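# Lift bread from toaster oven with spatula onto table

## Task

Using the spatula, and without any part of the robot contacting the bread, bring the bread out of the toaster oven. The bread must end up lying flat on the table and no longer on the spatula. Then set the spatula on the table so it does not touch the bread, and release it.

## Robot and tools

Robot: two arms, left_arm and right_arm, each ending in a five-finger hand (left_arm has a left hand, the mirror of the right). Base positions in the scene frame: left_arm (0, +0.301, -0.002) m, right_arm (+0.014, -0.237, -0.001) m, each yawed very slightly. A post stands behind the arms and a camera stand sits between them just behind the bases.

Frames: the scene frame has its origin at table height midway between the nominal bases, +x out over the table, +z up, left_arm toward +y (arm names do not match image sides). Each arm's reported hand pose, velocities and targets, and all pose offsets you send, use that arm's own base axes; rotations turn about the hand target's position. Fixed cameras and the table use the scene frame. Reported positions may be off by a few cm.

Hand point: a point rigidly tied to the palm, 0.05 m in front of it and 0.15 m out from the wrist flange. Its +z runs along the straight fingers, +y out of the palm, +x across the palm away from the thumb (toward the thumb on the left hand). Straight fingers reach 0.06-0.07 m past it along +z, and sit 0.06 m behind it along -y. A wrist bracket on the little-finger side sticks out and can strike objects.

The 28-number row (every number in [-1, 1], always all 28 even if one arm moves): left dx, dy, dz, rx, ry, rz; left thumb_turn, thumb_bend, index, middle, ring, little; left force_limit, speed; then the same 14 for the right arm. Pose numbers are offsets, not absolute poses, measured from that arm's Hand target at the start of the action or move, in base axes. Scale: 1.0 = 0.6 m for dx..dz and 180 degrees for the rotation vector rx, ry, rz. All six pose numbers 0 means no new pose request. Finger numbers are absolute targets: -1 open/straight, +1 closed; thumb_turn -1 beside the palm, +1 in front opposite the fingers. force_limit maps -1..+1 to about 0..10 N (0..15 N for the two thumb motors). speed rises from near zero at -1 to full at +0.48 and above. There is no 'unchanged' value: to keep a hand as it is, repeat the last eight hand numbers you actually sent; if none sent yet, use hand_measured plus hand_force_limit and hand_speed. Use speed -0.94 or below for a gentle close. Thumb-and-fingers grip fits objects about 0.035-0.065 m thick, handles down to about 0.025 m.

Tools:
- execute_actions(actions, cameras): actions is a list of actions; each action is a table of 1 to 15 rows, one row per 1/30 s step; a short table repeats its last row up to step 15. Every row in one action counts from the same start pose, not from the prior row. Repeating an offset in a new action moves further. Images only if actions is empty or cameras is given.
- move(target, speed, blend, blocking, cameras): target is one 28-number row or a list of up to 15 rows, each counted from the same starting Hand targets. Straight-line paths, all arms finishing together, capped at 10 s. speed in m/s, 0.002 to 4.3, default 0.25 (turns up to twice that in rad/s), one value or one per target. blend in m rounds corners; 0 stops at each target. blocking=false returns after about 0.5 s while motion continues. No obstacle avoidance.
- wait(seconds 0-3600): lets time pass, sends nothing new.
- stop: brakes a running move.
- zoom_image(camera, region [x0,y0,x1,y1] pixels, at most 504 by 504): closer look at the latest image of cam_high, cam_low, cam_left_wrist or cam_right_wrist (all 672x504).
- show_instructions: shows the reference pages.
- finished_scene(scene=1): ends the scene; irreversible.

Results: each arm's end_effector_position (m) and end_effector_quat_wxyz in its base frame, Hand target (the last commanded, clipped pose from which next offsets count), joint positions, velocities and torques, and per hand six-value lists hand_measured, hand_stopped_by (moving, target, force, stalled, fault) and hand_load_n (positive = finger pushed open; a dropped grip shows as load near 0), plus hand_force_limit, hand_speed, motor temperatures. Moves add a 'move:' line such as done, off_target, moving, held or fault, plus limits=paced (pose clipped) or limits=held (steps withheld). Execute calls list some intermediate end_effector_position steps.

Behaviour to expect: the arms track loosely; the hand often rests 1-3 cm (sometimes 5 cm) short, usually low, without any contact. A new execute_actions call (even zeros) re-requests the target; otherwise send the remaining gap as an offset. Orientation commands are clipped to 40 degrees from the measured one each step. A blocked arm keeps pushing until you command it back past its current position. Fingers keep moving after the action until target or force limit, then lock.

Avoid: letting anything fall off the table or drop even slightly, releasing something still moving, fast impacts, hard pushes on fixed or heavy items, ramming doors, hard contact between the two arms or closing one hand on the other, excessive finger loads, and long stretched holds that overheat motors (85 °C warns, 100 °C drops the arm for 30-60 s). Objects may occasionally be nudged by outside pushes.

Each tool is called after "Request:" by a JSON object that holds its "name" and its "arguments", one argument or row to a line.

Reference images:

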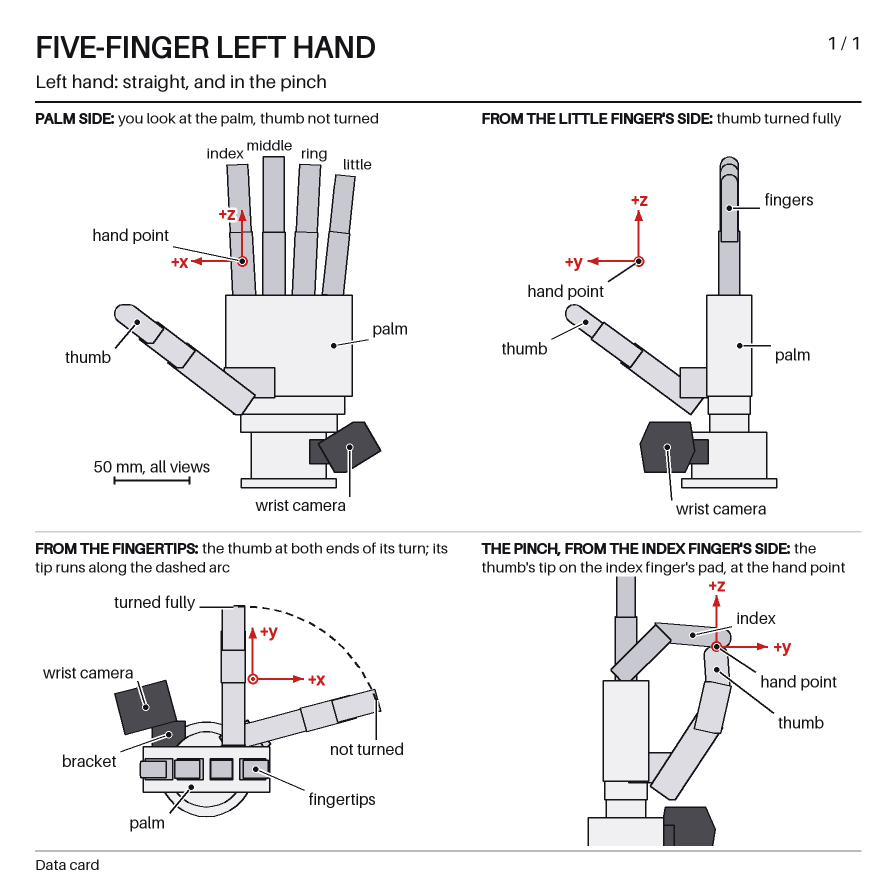

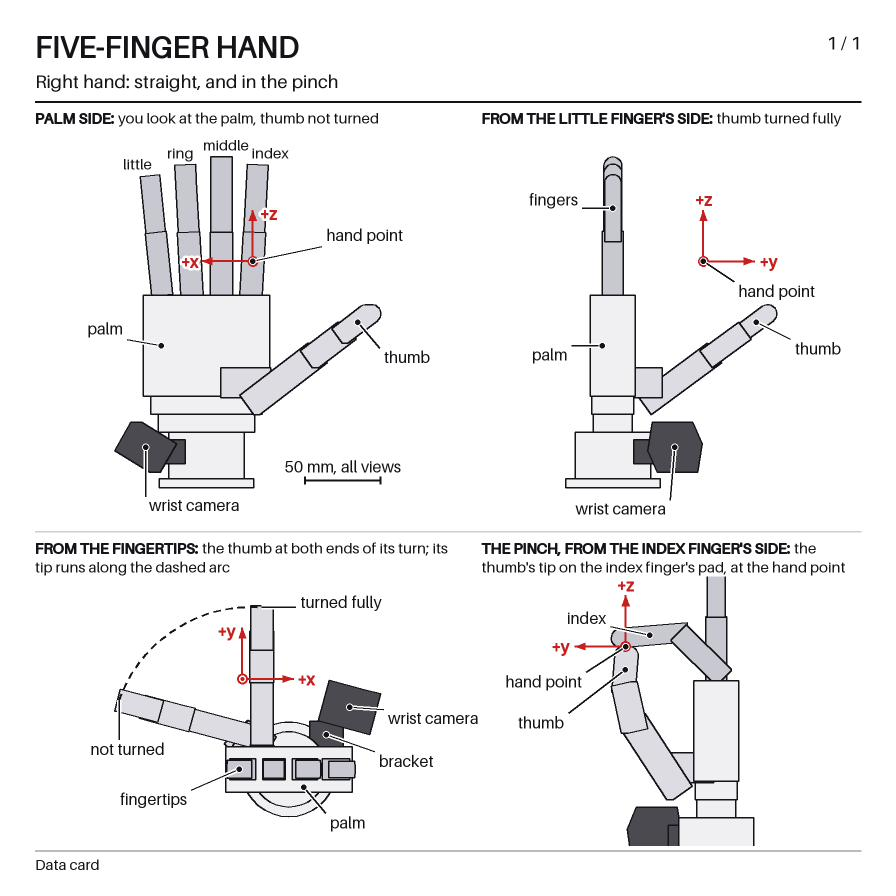

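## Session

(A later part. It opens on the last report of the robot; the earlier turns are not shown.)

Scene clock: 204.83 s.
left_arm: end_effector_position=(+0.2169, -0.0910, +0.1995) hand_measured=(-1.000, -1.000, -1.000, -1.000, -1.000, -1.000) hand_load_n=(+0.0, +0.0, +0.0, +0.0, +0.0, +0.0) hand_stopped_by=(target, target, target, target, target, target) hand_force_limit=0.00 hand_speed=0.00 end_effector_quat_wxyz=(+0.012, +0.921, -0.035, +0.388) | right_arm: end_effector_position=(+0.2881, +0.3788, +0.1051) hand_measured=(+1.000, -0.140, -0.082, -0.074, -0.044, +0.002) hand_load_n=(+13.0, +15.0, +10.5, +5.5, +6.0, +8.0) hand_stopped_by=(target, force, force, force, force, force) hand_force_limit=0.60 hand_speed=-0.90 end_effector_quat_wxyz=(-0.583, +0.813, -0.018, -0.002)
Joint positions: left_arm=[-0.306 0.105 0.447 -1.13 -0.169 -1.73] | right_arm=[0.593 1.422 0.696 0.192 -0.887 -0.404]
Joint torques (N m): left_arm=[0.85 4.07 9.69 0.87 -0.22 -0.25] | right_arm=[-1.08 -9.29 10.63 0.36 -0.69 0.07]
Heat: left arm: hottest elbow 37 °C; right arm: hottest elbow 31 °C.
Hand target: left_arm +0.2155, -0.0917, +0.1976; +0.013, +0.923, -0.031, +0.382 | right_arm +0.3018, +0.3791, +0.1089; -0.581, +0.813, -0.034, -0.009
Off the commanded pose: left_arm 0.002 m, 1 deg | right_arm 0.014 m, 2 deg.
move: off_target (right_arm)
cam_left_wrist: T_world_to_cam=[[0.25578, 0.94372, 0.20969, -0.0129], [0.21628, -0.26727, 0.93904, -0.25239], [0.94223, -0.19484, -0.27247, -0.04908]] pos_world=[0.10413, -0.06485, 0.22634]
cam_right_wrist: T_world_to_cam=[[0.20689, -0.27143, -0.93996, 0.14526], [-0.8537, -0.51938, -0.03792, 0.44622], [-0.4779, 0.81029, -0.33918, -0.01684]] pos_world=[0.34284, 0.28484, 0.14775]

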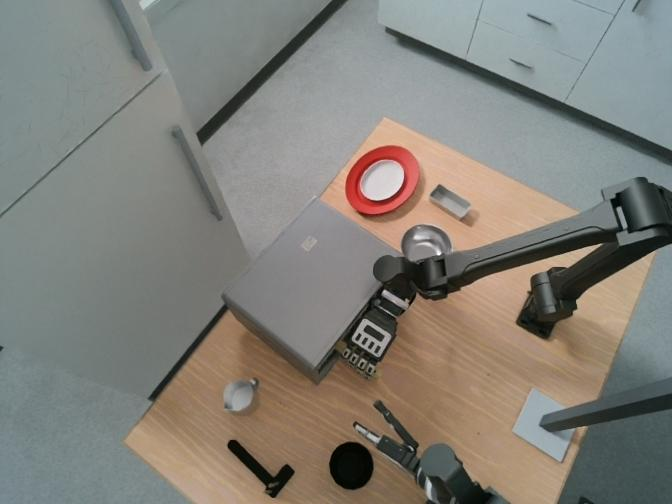

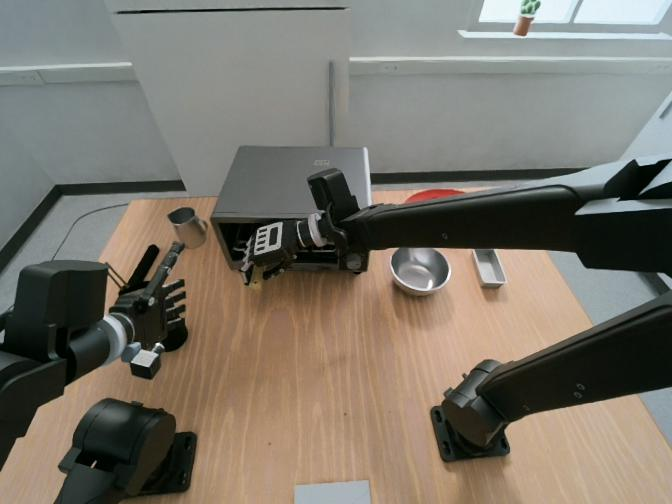

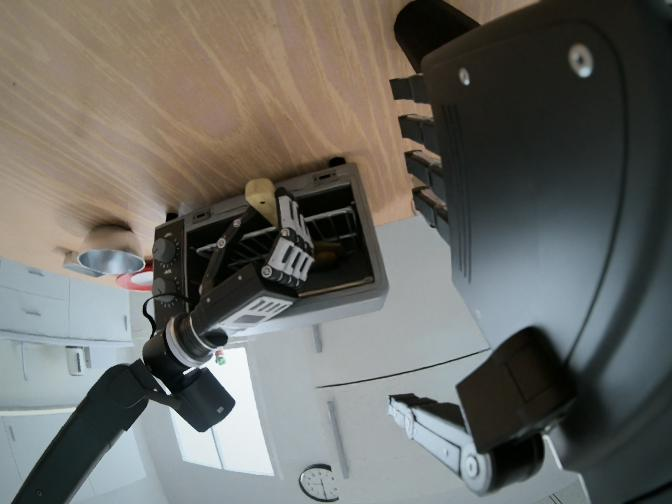

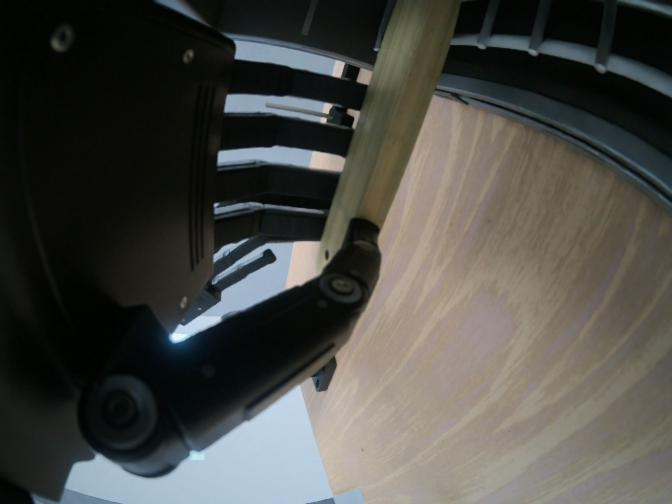

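Request:
{"name": "move", "arguments": {
  "target": [0,0,0,0,0,0,-1,-1,-1,-1,-1,-1,0,0, 0.0,0.0,0.03,0,-0.045,0,1,0.35,0.35,0.35,0.35,0.35,0.6,-0.9],
  "speed": 0.03,
  "cameras": ["cam_low","cam_left_wrist","cam_high","cam_right_wrist"]
}}

Request:
{"name": "zoom_image", "arguments": {
  "camera": "cam_left_wrist",
  "region": [280, 210, 380, 310]
}}

Request:
{"name": "zoom_image", "arguments": {
  "camera": "cam_left_wrist",
  "region": [90, 150, 400, 450]
}}

Scene clock: 208.67 s.
left_arm: end_effector_position=(+0.2169, -0.0910, +0.1995) hand_measured=(-1.000, -1.000, -1.000, -1.000, -1.000, -1.000) hand_load_n=(-0.5, +0.0, +0.5, +0.0, +0.0, +0.0) hand_stopped_by=(target, target, target, target, target, target) hand_force_limit=0.00 hand_speed=0.00 end_effector_quat_wxyz=(+0.012, +0.921, -0.035, +0.388) | right_arm: end_effector_position=(+0.2961, +0.3728, +0.1047) hand_measured=(+1.000, -0.140, -0.082, -0.074, -0.044, +0.002) hand_load_n=(+12.0, +17.0, +9.5, +5.5, +6.0, +7.0) hand_stopped_by=(target, force, force, force, force, force) hand_force_limit=0.60 hand_speed=-0.90 end_effector_quat_wxyz=(-0.571, +0.820, -0.027, +0.019)
Joint positions: left_arm=[-0.306 0.105 0.447 -1.13 -0.169 -1.73] | right_arm=[0.587 1.404 0.696 0.162 -0.841 -0.426]
Joint torques (N m): left_arm=[0.79 3.96 9.7 0.85 -0.22 -0.25] | right_arm=[1.03 -13.39 9.17 1.28 -0.22 -0.45]
Heat: left arm: hottest elbow 37 °C; right arm: hottest elbow 31 °C.
Hand target: left_arm +0.2155, -0.0917, +0.1976; +0.013, +0.923, -0.031, +0.382 | right_arm +0.3018, +0.3791, +0.1269; -0.582, +0.811, +0.007, +0.048
Off the commanded pose: left_arm 0.002 m, 1 deg | right_arm 0.024 m, 5 deg.
move: off_target (right_arm)
cam_left_wrist: T_world_to_cam=[[0.25578, 0.94372, 0.20969, -0.0129], [0.21628, -0.26727, 0.93904, -0.25239], [0.94223, -0.19484, -0.27247, -0.04908]] pos_world=[0.10413, -0.06485, 0.22634]
cam_right_wrist: T_world_to_cam=[[0.21747, -0.30509, -0.92716, 0.14967], [-0.87213, -0.48727, -0.04422, 0.44409], [-0.43828, 0.81822, -0.37205, -0.01952]] pos_world=[0.3462, 0.27803, 0.15115]

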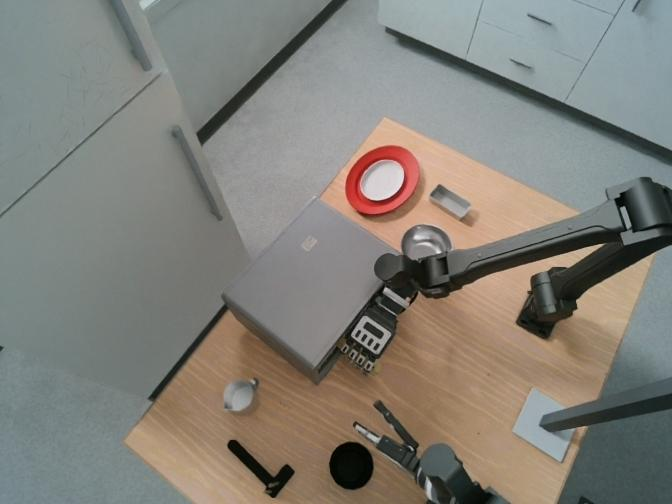

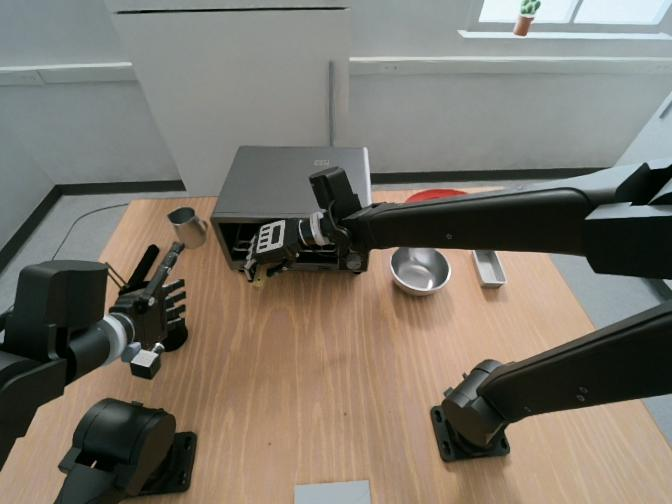

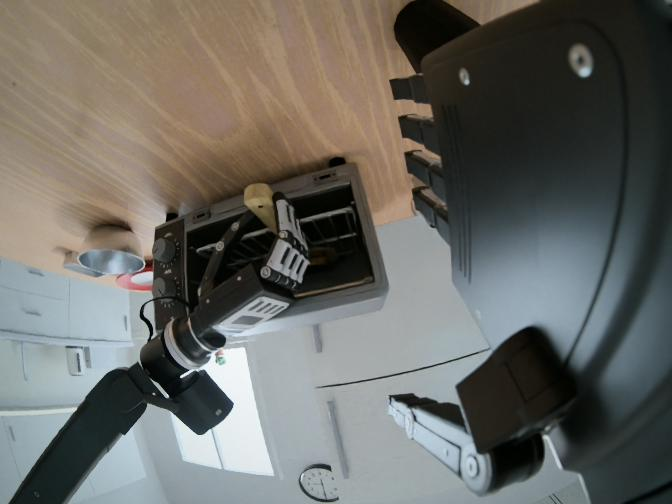

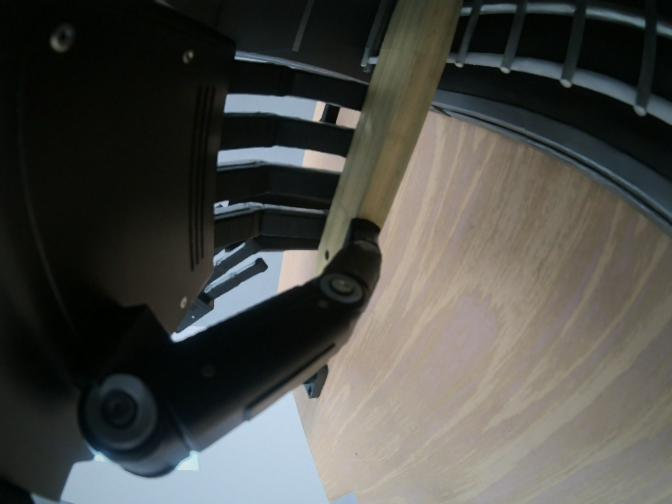

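Scaled by 5.040 from the camera's image (finer frame: 960x720).

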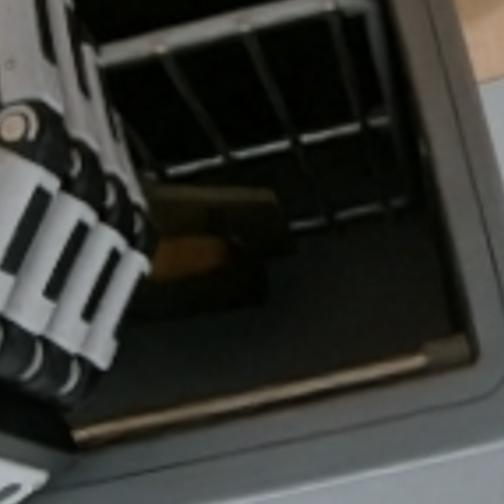

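Scaled by 1.626 from the camera's image (finer frame: 960x720).

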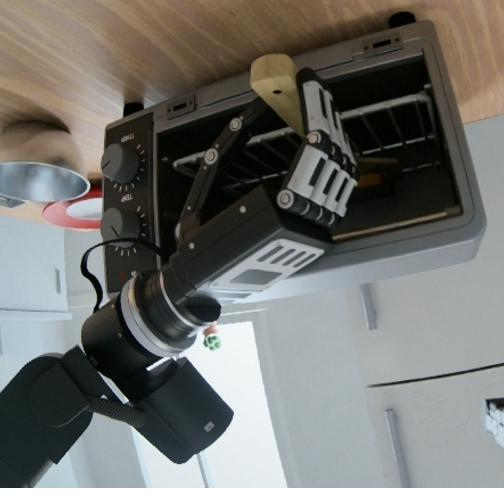

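Request:
{"name": "zoom_image", "arguments": {
  "camera": "cam_left_wrist",
  "region": [296, 230, 356, 290]
}}

Request:
{"name": "zoom_image", "arguments": {
  "camera": "cam_low",
  "region": [220, 210, 320, 290]
}}

Request:
{"name": "zoom_image", "arguments": {
  "camera": "cam_right_wrist",
  "region": [300, 0, 672, 200]
}}

Scaled by 8.400 from the camera's image (finer frame: 960x720).

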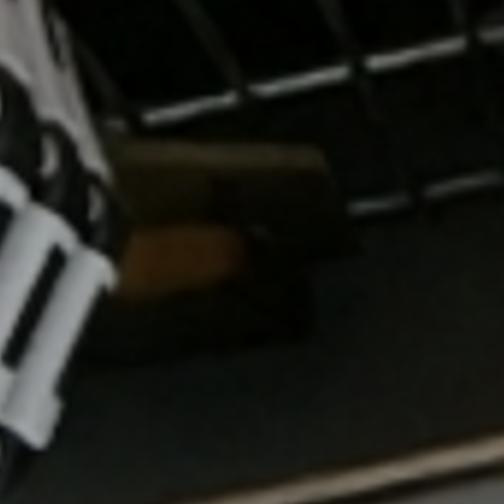

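Scaled by 5.040 from the camera's image (finer frame: 960x720).

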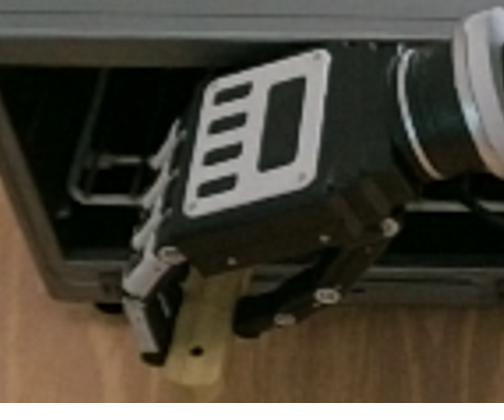

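Scaled by 1.355 from the camera's image (finer frame: 960x720).

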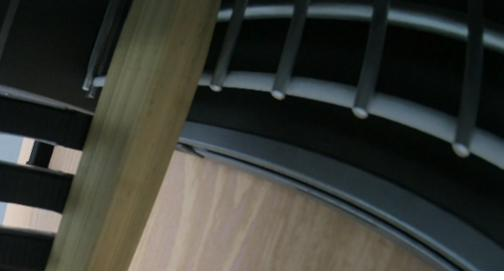

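Request:
{"name": "move", "arguments": {
  "target": [0,0,0,0,0,0,-1,-1,-1,-1,-1,-1,0,0, -0.01,0.01,0.03,0,-0.01,0,1,0.35,0.35,0.35,0.35,0.35,0.6,-0.9],
  "speed": 0.03,
  "cameras": ["cam_low","cam_left_wrist","cam_high","cam_right_wrist"]
}}

Request:
{"name": "zoom_image", "arguments": {
  "camera": "cam_left_wrist",
  "region": [280, 210, 380, 310]
}}

Request:
{"name": "zoom_image", "arguments": {
  "camera": "cam_left_wrist",
  "region": [90, 150, 400, 450]
}}

Scene clock: 212.20 s.
left_arm: end_effector_position=(+0.2169, -0.0910, +0.1995) hand_measured=(-1.000, -1.000, -1.000, -1.000, -1.000, -1.000) hand_load_n=(+0.0, +0.0, +0.0, +0.0, +0.0, +0.0) hand_stopped_by=(target, target, target, target, target, target) hand_force_limit=0.00 hand_speed=0.00 end_effector_quat_wxyz=(+0.012, +0.921, -0.035, +0.388) | right_arm: end_effector_position=(+0.2841, +0.3762, +0.1261) hand_measured=(+1.000, -0.140, -0.082, -0.074, -0.044, +0.002) hand_load_n=(+12.0, +17.0, +9.5, +5.5, +6.0, +7.0) hand_stopped_by=(target, force, force, force, force, force) hand_force_limit=0.60 hand_speed=-0.90 end_effector_quat_wxyz=(-0.573, +0.819, -0.013, +0.035)
Joint positions: left_arm=[-0.306 0.105 0.447 -1.13 -0.169 -1.73] | right_arm=[0.619 1.327 0.689 0.123 -0.806 -0.433]
Joint torques (N m): left_arm=[0.85 3.96 9.7 0.87 -0.22 -0.25] | right_arm=[1.44 -9.99 10.85 1.65 -0.2 -0.38]
Heat: left arm: hottest elbow 37 °C; right arm: hottest elbow 31 °C.
Hand target: left_arm +0.2155, -0.0917, +0.1976; +0.013, +0.923, -0.031, +0.382 | right_arm +0.2958, +0.3851, +0.1449; -0.582, +0.811, +0.017, +0.061
Off the commanded pose: left_arm 0.002 m, 1 deg | right_arm 0.024 m, 5 deg.
move: off_target (right_arm)
cam_left_wrist: T_world_to_cam=[[0.25578, 0.94372, 0.20969, -0.0129], [0.21628, -0.26727, 0.93904, -0.25239], [0.94223, -0.19484, -0.27247, -0.04908]] pos_world=[0.10413, -0.06485, 0.22634]
cam_right_wrist: T_world_to_cam=[[0.25809, -0.30201, -0.9177, 0.15922], [-0.86728, -0.49096, -0.08234, 0.441], [-0.42569, 0.81716, -0.38864, -0.02072]] pos_world=[0.33256, 0.28153, 0.17438]

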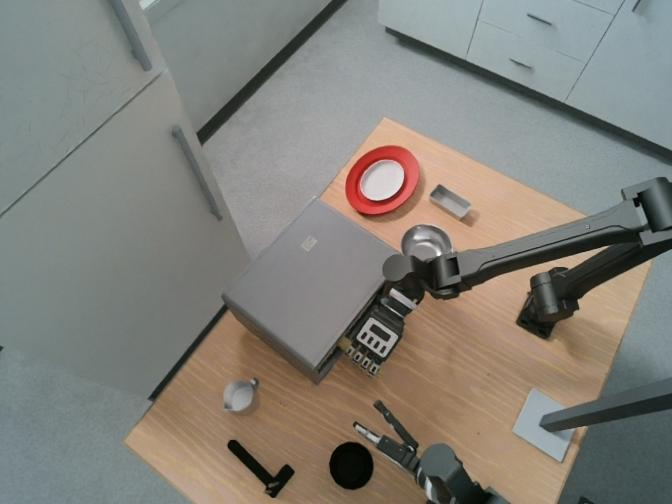

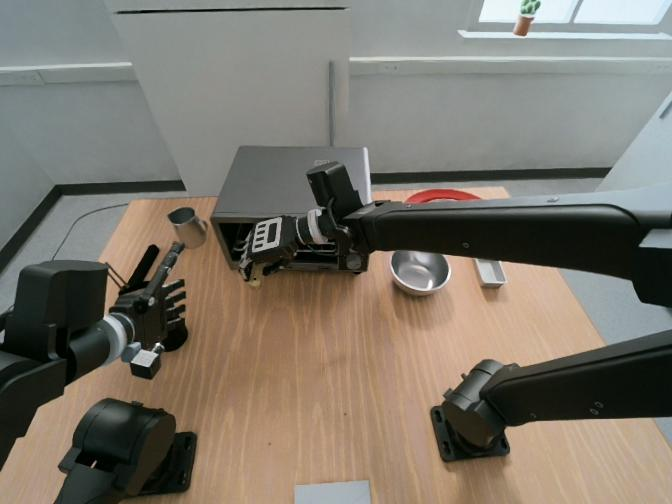

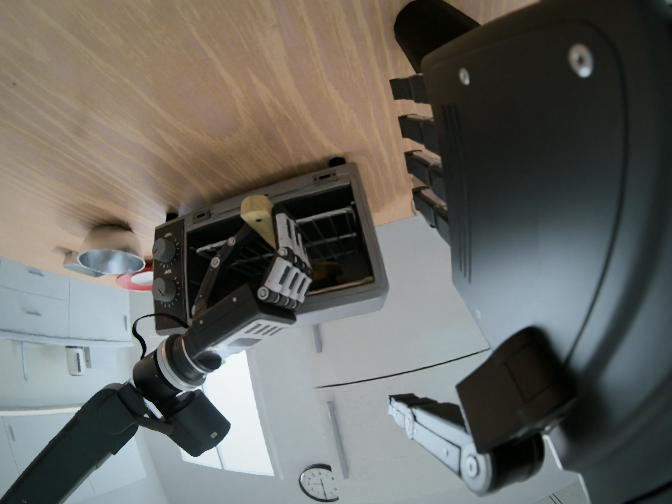

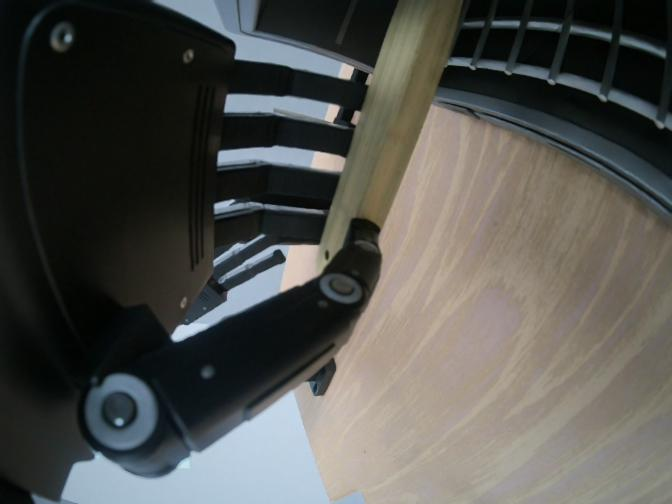

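Scaled by 5.040 from the camera's image (finer frame: 960x720).

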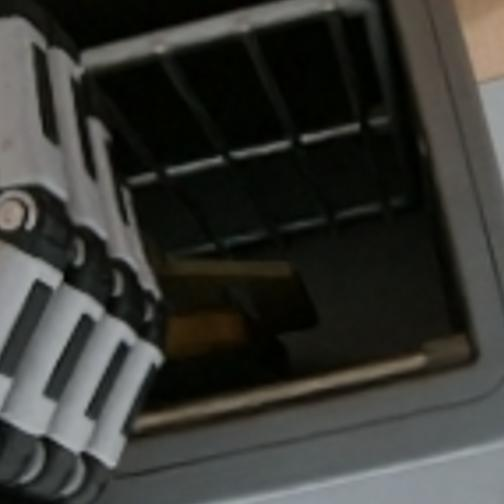

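Scaled by 1.626 from the camera's image (finer frame: 960x720).

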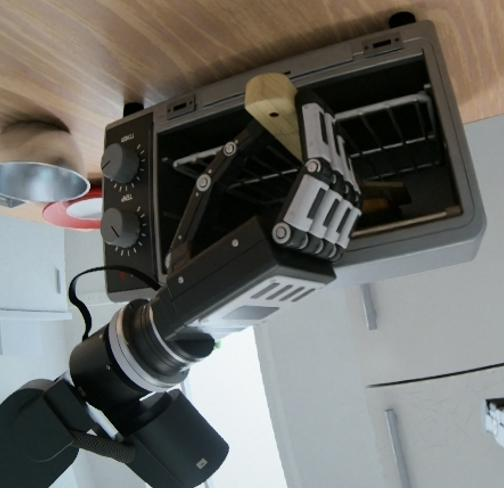

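Request:
{"name": "move", "arguments": {
  "target": [0,0,0,0,0,0,-1,-1,-1,-1,-1,-1,0,0, -0.07,0.005,-0.005,0,0,0,1,0.35,0.35,0.35,0.35,0.35,0.6,-0.9],
  "speed": 0.03,
  "cameras": ["cam_low","cam_left_wrist","cam_high"]
}}

Request:
{"name": "zoom_image", "arguments": {
  "camera": "cam_left_wrist",
  "region": [280, 210, 380, 310]
}}

Request:
{"name": "zoom_image", "arguments": {
  "camera": "cam_low",
  "region": [210, 150, 400, 300]
}}

Scene clock: 215.20 s.
left_arm: end_effector_position=(+0.2169, -0.0910, +0.1995) hand_measured=(-1.000, -1.000, -1.000, -1.000, -1.000, -1.000) hand_load_n=(+0.0, -0.5, +0.0, +0.0, +0.0, +0.0) hand_stopped_by=(target, target, target, target, target, target) hand_force_limit=0.00 hand_speed=0.00 end_effector_quat_wxyz=(+0.012, +0.921, -0.035, +0.388) | right_arm: end_effector_position=(+0.2536, +0.3780, +0.1245) hand_measured=(+1.000, -0.140, -0.082, -0.074, -0.044, +0.002) hand_load_n=(+12.0, +17.0, +9.5, +5.5, +6.0, +7.0) hand_stopped_by=(target, force, force, force, force, force) hand_force_limit=0.60 hand_speed=-0.90 end_effector_quat_wxyz=(-0.565, +0.824, -0.003, +0.045)
Joint positions: left_arm=[-0.306 0.105 0.447 -1.13 -0.169 -1.73] | right_arm=[0.685 1.257 0.63 0.123 -0.737 -0.429]
Joint torques (N m): left_arm=[0.79 4.01 9.72 0.84 -0.22 -0.25] | right_arm=[1.55 -10.29 8.85 3.02 -0.11 0.01]
Heat: left arm: hottest elbow 37 °C; right arm: hottest elbow 31 °C.
Hand target: left_arm +0.2155, -0.0917, +0.1976; +0.013, +0.923, -0.031, +0.382 | right_arm +0.2538, +0.3881, +0.1419; -0.582, +0.811, +0.017, +0.061
Off the commanded pose: left_arm 0.002 m, 1 deg | right_arm 0.020 m, 4 deg.
move: off_target (right_arm)
cam_left_wrist: T_world_to_cam=[[0.25578, 0.94372, 0.20969, -0.0129], [0.21628, -0.26727, 0.93904, -0.25239], [0.94223, -0.19484, -0.27247, -0.04908]] pos_world=[0.10413, -0.06485, 0.22634]
Images, in order (width x height): cam_high 672x504, cam_low 672x504, cam_left_wrist 672x504.

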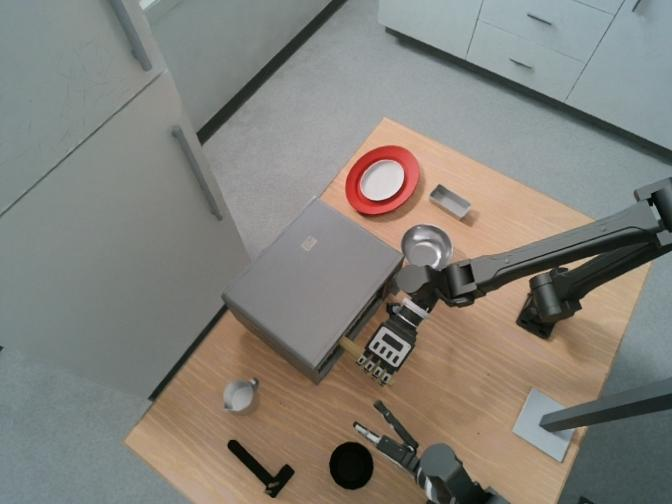

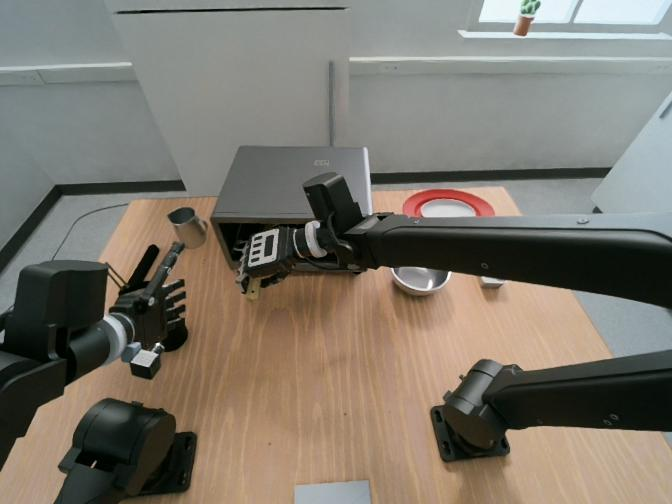

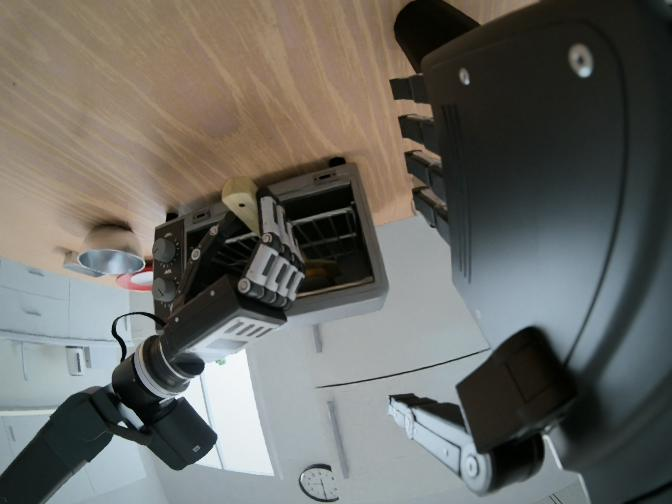

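Scaled by 5.040 from the camera's image (finer frame: 960x720).

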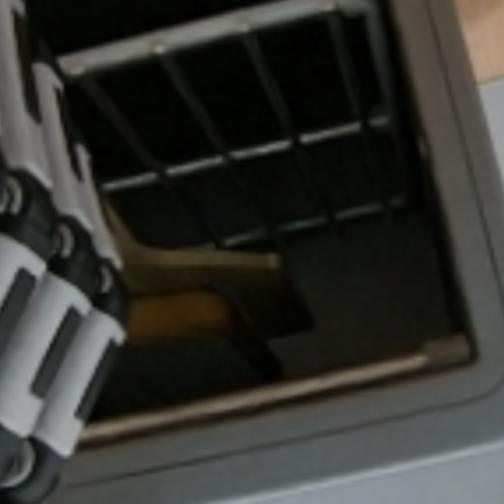

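Scaled by 2.653 from the camera's image (finer frame: 960x720).

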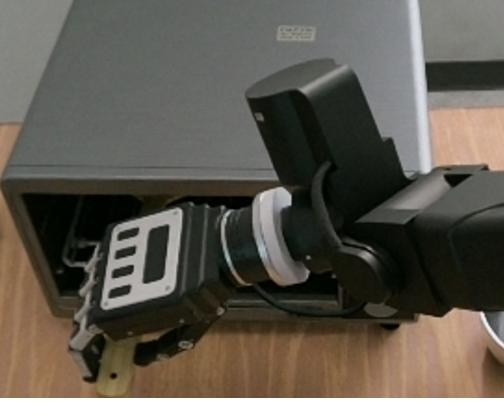

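Request:
{"name": "move", "arguments": {
  "target": [0,0,0,0,0,0,-1,-1,-1,-1,-1,-1,0,0, -0.13,0.0,-0.012,0,0,0,1,0.35,0.35,0.35,0.35,0.35,0.6,-0.9],
  "speed": 0.035,
  "cameras": ["cam_low","cam_left_wrist","cam_high"]
}}

Request:
{"name": "zoom_image", "arguments": {
  "camera": "cam_left_wrist",
  "region": [200, 180, 400, 320]
}}

Request:
{"name": "zoom_image", "arguments": {
  "camera": "cam_low",
  "region": [210, 150, 400, 300]
}}

Scene clock: 220.03 s.
left_arm: end_effector_position=(+0.2169, -0.0910, +0.1995) hand_measured=(-1.000, -1.000, -1.000, -1.000, -1.000, -1.000) hand_load_n=(+0.0, +0.0, +0.0, +0.0, +0.0, +0.0) hand_stopped_by=(target, target, target, target, target, target) hand_force_limit=0.00 hand_speed=0.00 end_effector_quat_wxyz=(+0.012, +0.921, -0.035, +0.388) | right_arm: end_effector_position=(+0.1766, +0.3784, +0.1178) hand_measured=(+1.000, -0.140, -0.082, -0.074, -0.044, +0.002) hand_load_n=(+12.0, +17.0, +9.5, +6.0, +6.0, +7.0) hand_stopped_by=(target, force, force, force, force, force) hand_force_limit=0.60 hand_speed=-0.90 end_effector_quat_wxyz=(-0.563, +0.825, +0.000, +0.048)
Joint positions: left_arm=[-0.306 0.105 0.447 -1.13 -0.169 -1.73] | right_arm=[0.86 1.097 0.483 0.168 -0.577 -0.34]
Joint torques (N m): left_arm=[0.79 4.01 9.7 0.85 -0.22 -0.25] | right_arm=[2.02 -7.41 9.02 2.86 0.04 -0.04]
Heat: left arm: hottest elbow 37 °C; right arm: hottest elbow 31 °C.
Hand target: left_arm +0.2155, -0.0917, +0.1976; +0.013, +0.923, -0.031, +0.382 | right_arm +0.1758, +0.3881, +0.1347; -0.582, +0.811, +0.017, +0.061
Off the commanded pose: left_arm 0.002 m, 1 deg | right_arm 0.019 m, 4 deg.
move: off_target (right_arm)
cam_left_wrist: T_world_to_cam=[[0.25578, 0.94372, 0.20969, -0.0129], [0.21628, -0.26727, 0.93904, -0.25239], [0.94223, -0.19484, -0.27247, -0.04908]] pos_world=[0.10413, -0.06485, 0.22634]
Images, in order (width x height): cam_high 672x504, cam_low 672x504, cam_left_wrist 672x504.

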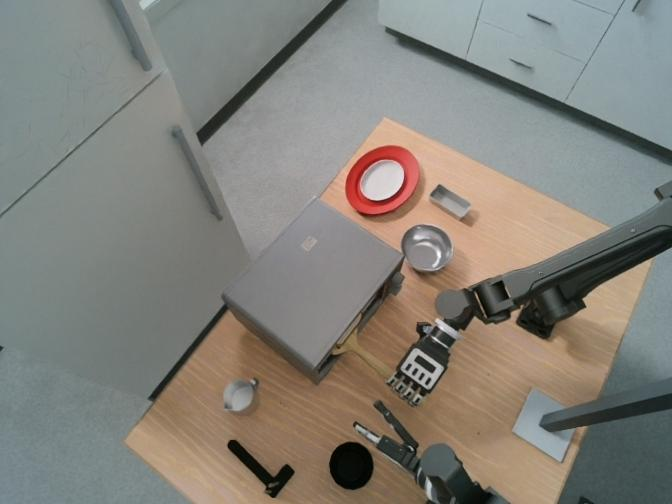

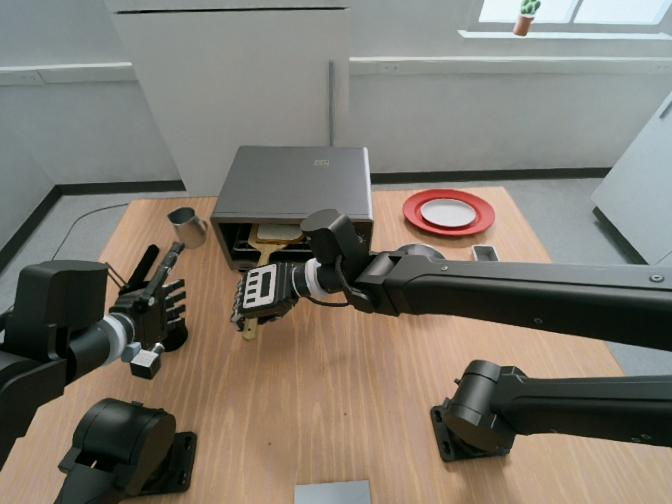

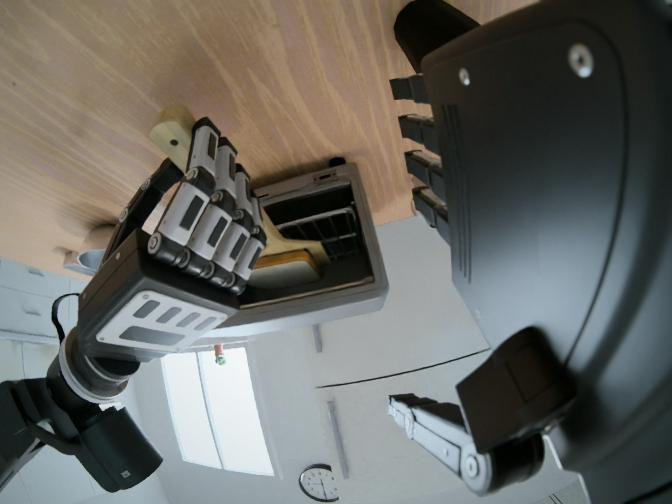

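Scaled by 2.520 from the camera's image (finer frame: 960x720).

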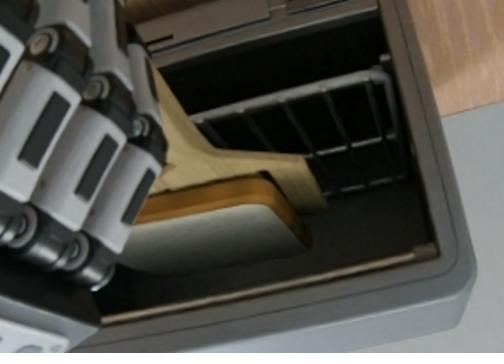

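Scaled by 2.653 from the camera's image (finer frame: 960x720).

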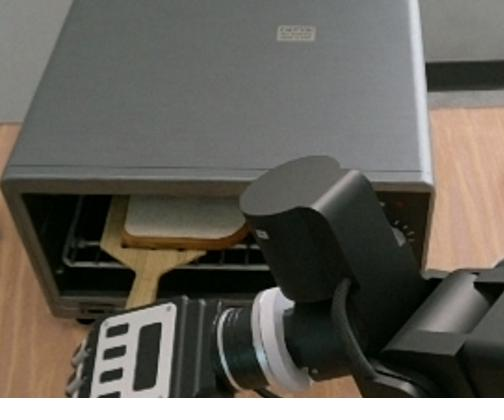

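Request:
{"name": "move", "arguments": {
  "target": [0,0,0,0,0,0,-1,-1,-1,-1,-1,-1,0,0, -0.185,0.0,-0.0,0,0,0,1,0.35,0.35,0.35,0.35,0.35,0.6,-0.9],
  "speed": 0.035,
  "cameras": ["cam_low","cam_left_wrist","cam_high"]
}}

Request:
{"name": "zoom_image", "arguments": {
  "camera": "cam_high",
  "region": [300, 240, 500, 420]
}}

Request:
{"name": "zoom_image", "arguments": {
  "camera": "cam_low",
  "region": [210, 200, 400, 400]
}}

Scene clock: 225.03 s.
left_arm: end_effector_position=(+0.2169, -0.0910, +0.1995) hand_measured=(-1.000, -1.000, -1.000, -1.000, -1.000, -1.000) hand_load_n=(+0.0, +0.0, -0.5, +0.0, +0.0, +0.0) hand_stopped_by=(target, target, target, target, target, target) hand_force_limit=0.00 hand_speed=0.00 end_effector_quat_wxyz=(+0.012, +0.921, -0.035, +0.388) | right_arm: end_effector_position=(+0.0700, +0.3844, +0.1243) hand_measured=(+1.000, -0.140, -0.082, -0.074, -0.044, +0.002) hand_load_n=(+12.0, +17.0, +9.5, +5.5, +6.0, +7.0) hand_stopped_by=(target, force, force, force, force, force) hand_force_limit=0.60 hand_speed=-0.90 end_effector_quat_wxyz=(-0.571, +0.818, +0.009, +0.061)
Joint positions: left_arm=[-0.306 0.105 0.447 -1.13 -0.169 -1.73] | right_arm=[1.234 0.886 0.362 0.168 -0.226 -0.2]
Joint torques (N m): left_arm=[0.79 4.01 9.7 0.85 -0.22 -0.25] | right_arm=[1.73 -4.37 9.83 2.25 0.14 -0.02]
Heat: left arm: hottest elbow 37 °C; right arm: hottest elbow 31 °C.
Hand target: left_arm +0.2155, -0.0917, +0.1976; +0.013, +0.923, -0.031, +0.382 | right_arm +0.0648, +0.3881, +0.1347; -0.582, +0.811, +0.017, +0.061
Off the commanded pose: left_arm 0.002 m, 1 deg | right_arm 0.012 m, 2 deg.
move: off_target (right_arm)
cam_left_wrist: T_world_to_cam=[[0.25578, 0.94372, 0.20969, -0.0129], [0.21628, -0.26727, 0.93904, -0.25239], [0.94223, -0.19484, -0.27247, -0.04908]] pos_world=[0.10413, -0.06485, 0.22634]
Images, in order (width x height): cam_high 672x504, cam_low 672x504, cam_left_wrist 672x504.

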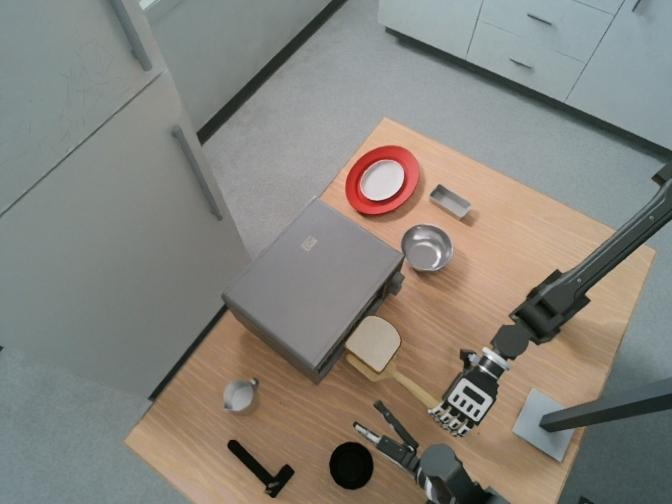

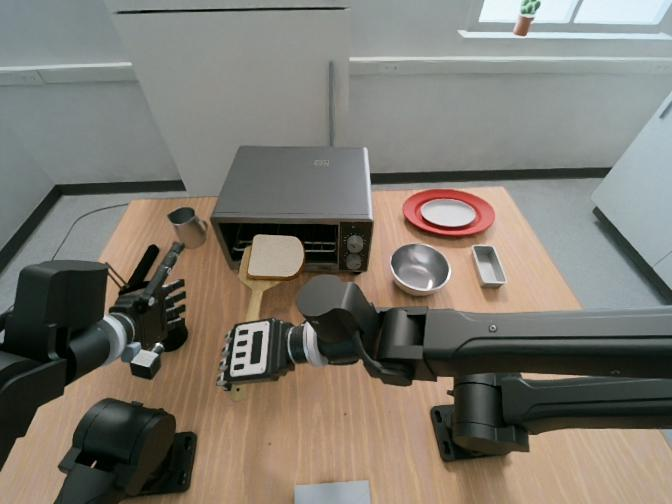

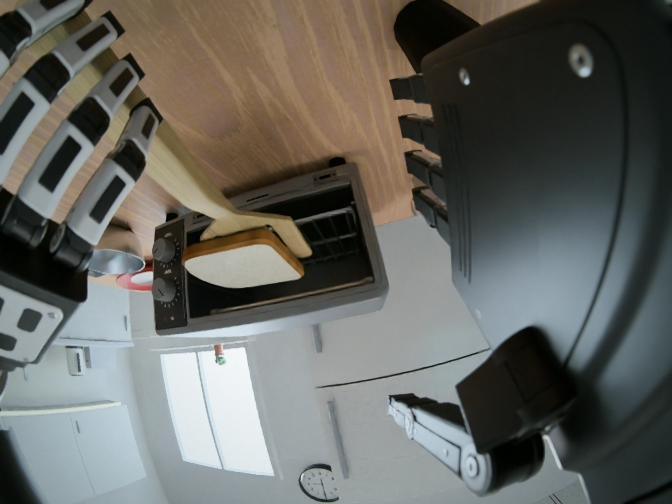

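Scaled by 2.520 from the camera's image (finer frame: 960x720).

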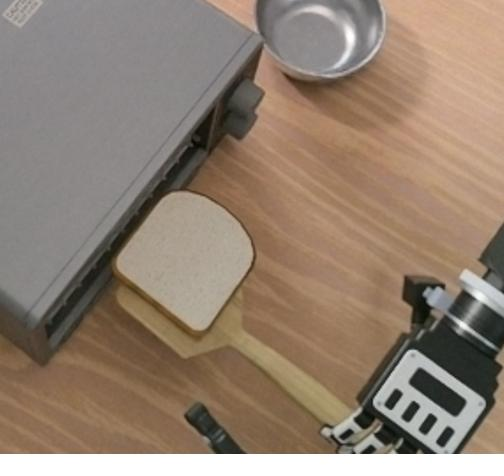

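Scaled by 2.520 from the camera's image (finer frame: 960x720).

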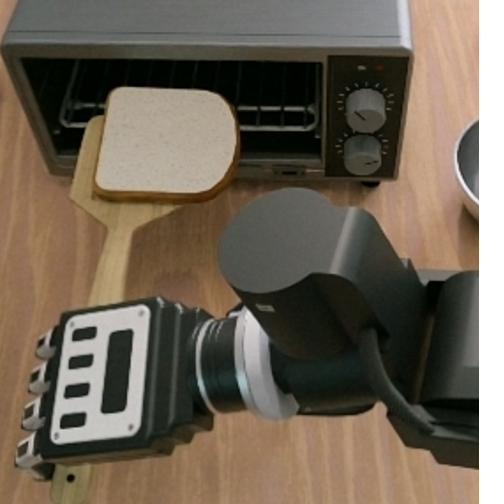

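Request:
{"name": "move", "arguments": {
  "target": [0,0,0,0,0,0,-1,-1,-1,-1,-1,-1,0,0, 0.0,-0.03,0.02,0,0,-0.322,1,0.35,0.35,0.35,0.35,0.35,0.6,-0.9],
  "speed": 0.08,
  "cameras": ["cam_low","cam_left_wrist","cam_high"]
}}

Request:
{"name": "zoom_image", "arguments": {
  "camera": "cam_high",
  "region": [300, 220, 540, 440]
}}

Request:
{"name": "zoom_image", "arguments": {
  "camera": "cam_low",
  "region": [210, 200, 450, 420]
}}

Scene clock: 241.17 s.
left_arm: end_effector_position=(+0.2169, -0.0910, +0.1995) hand_measured=(-1.000, -1.000, -1.000, -1.000, -1.000, -1.000) hand_load_n=(-0.5, +0.0, +0.0, +0.0, +0.0, +0.0) hand_stopped_by=(target, target, target, target, target, target) hand_force_limit=0.00 hand_speed=0.00 end_effector_quat_wxyz=(+0.012, +0.921, -0.035, +0.388) | right_arm: end_effector_position=(+0.0739, +0.3525, +0.1241) hand_measured=(+1.000, -0.140, -0.082, -0.074, -0.044, +0.002) hand_load_n=(+12.0, +17.0, +9.5, +6.0, +6.0, +7.0) hand_stopped_by=(target, force, force, force, force, force) hand_force_limit=0.60 hand_speed=-0.90 end_effector_quat_wxyz=(-0.464, +0.724, -0.377, +0.344)
Joint positions: left_arm=[-0.306 0.105 0.447 -1.13 -0.169 -1.73] | right_arm=[1.805 1.057 0.563 -0.524 1.168 0.823]
Joint torques (N m): left_arm=[0.79 3.96 9.7 0.87 -0.22 -0.25] | right_arm=[2.49 -4.6 13 0.42 1.26 -0.03]
Heat: left arm: hottest elbow 37 °C; right arm: hottest elbow 32 °C.
Hand target: left_arm +0.2155, -0.0917, +0.1976; +0.013, +0.923, -0.031, +0.382 | right_arm +0.0648, +0.3701, +0.1467; -0.480, +0.717, -0.378, +0.336
Off the commanded pose: left_arm 0.002 m, 1 deg | right_arm 0.030 m, 2 deg.
move: off_target (right_arm)
cam_left_wrist: T_world_to_cam=[[0.25578, 0.94372, 0.20969, -0.0129], [0.21628, -0.26727, 0.93904, -0.25239], [0.94223, -0.19484, -0.27247, -0.04908]] pos_world=[0.10413, -0.06485, 0.22634]
Images, in order (width x height): cam_high 672x504, cam_low 672x504, cam_left_wrist 672x504.

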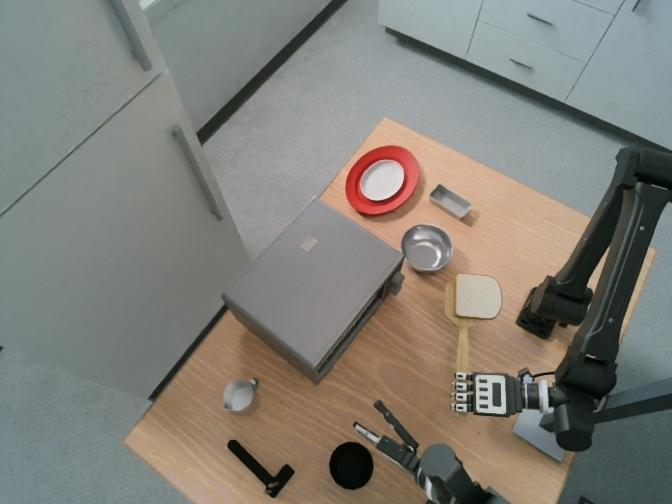

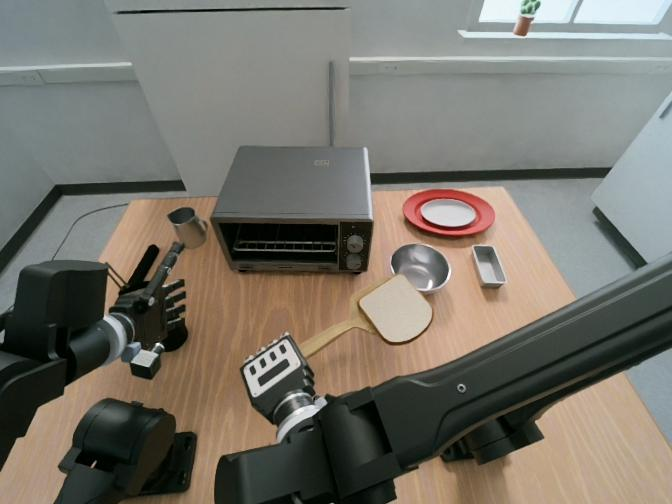

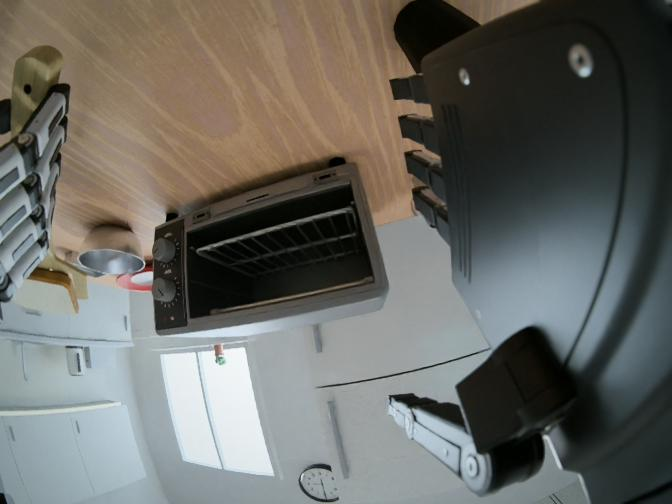

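Scaled by 2.100 from the camera's image (finer frame: 960x720).

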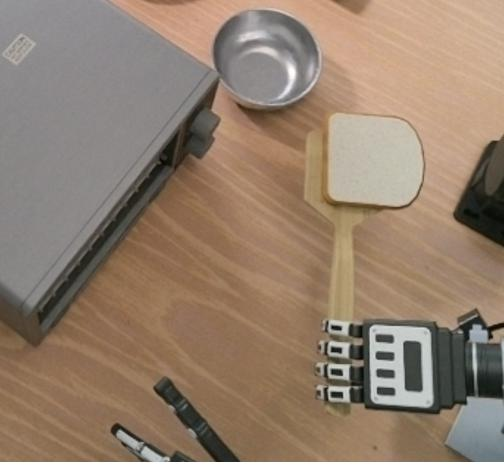

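Scaled by 2.100 from the camera's image (finer frame: 960x720).

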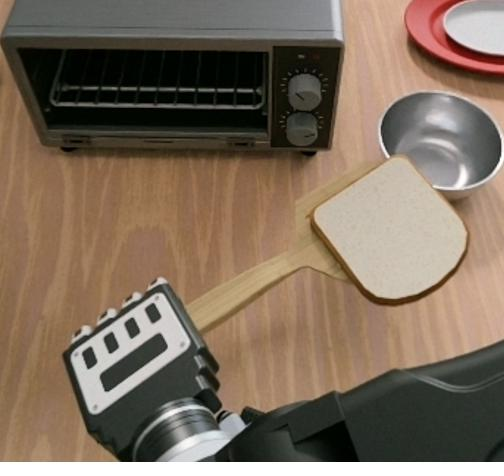

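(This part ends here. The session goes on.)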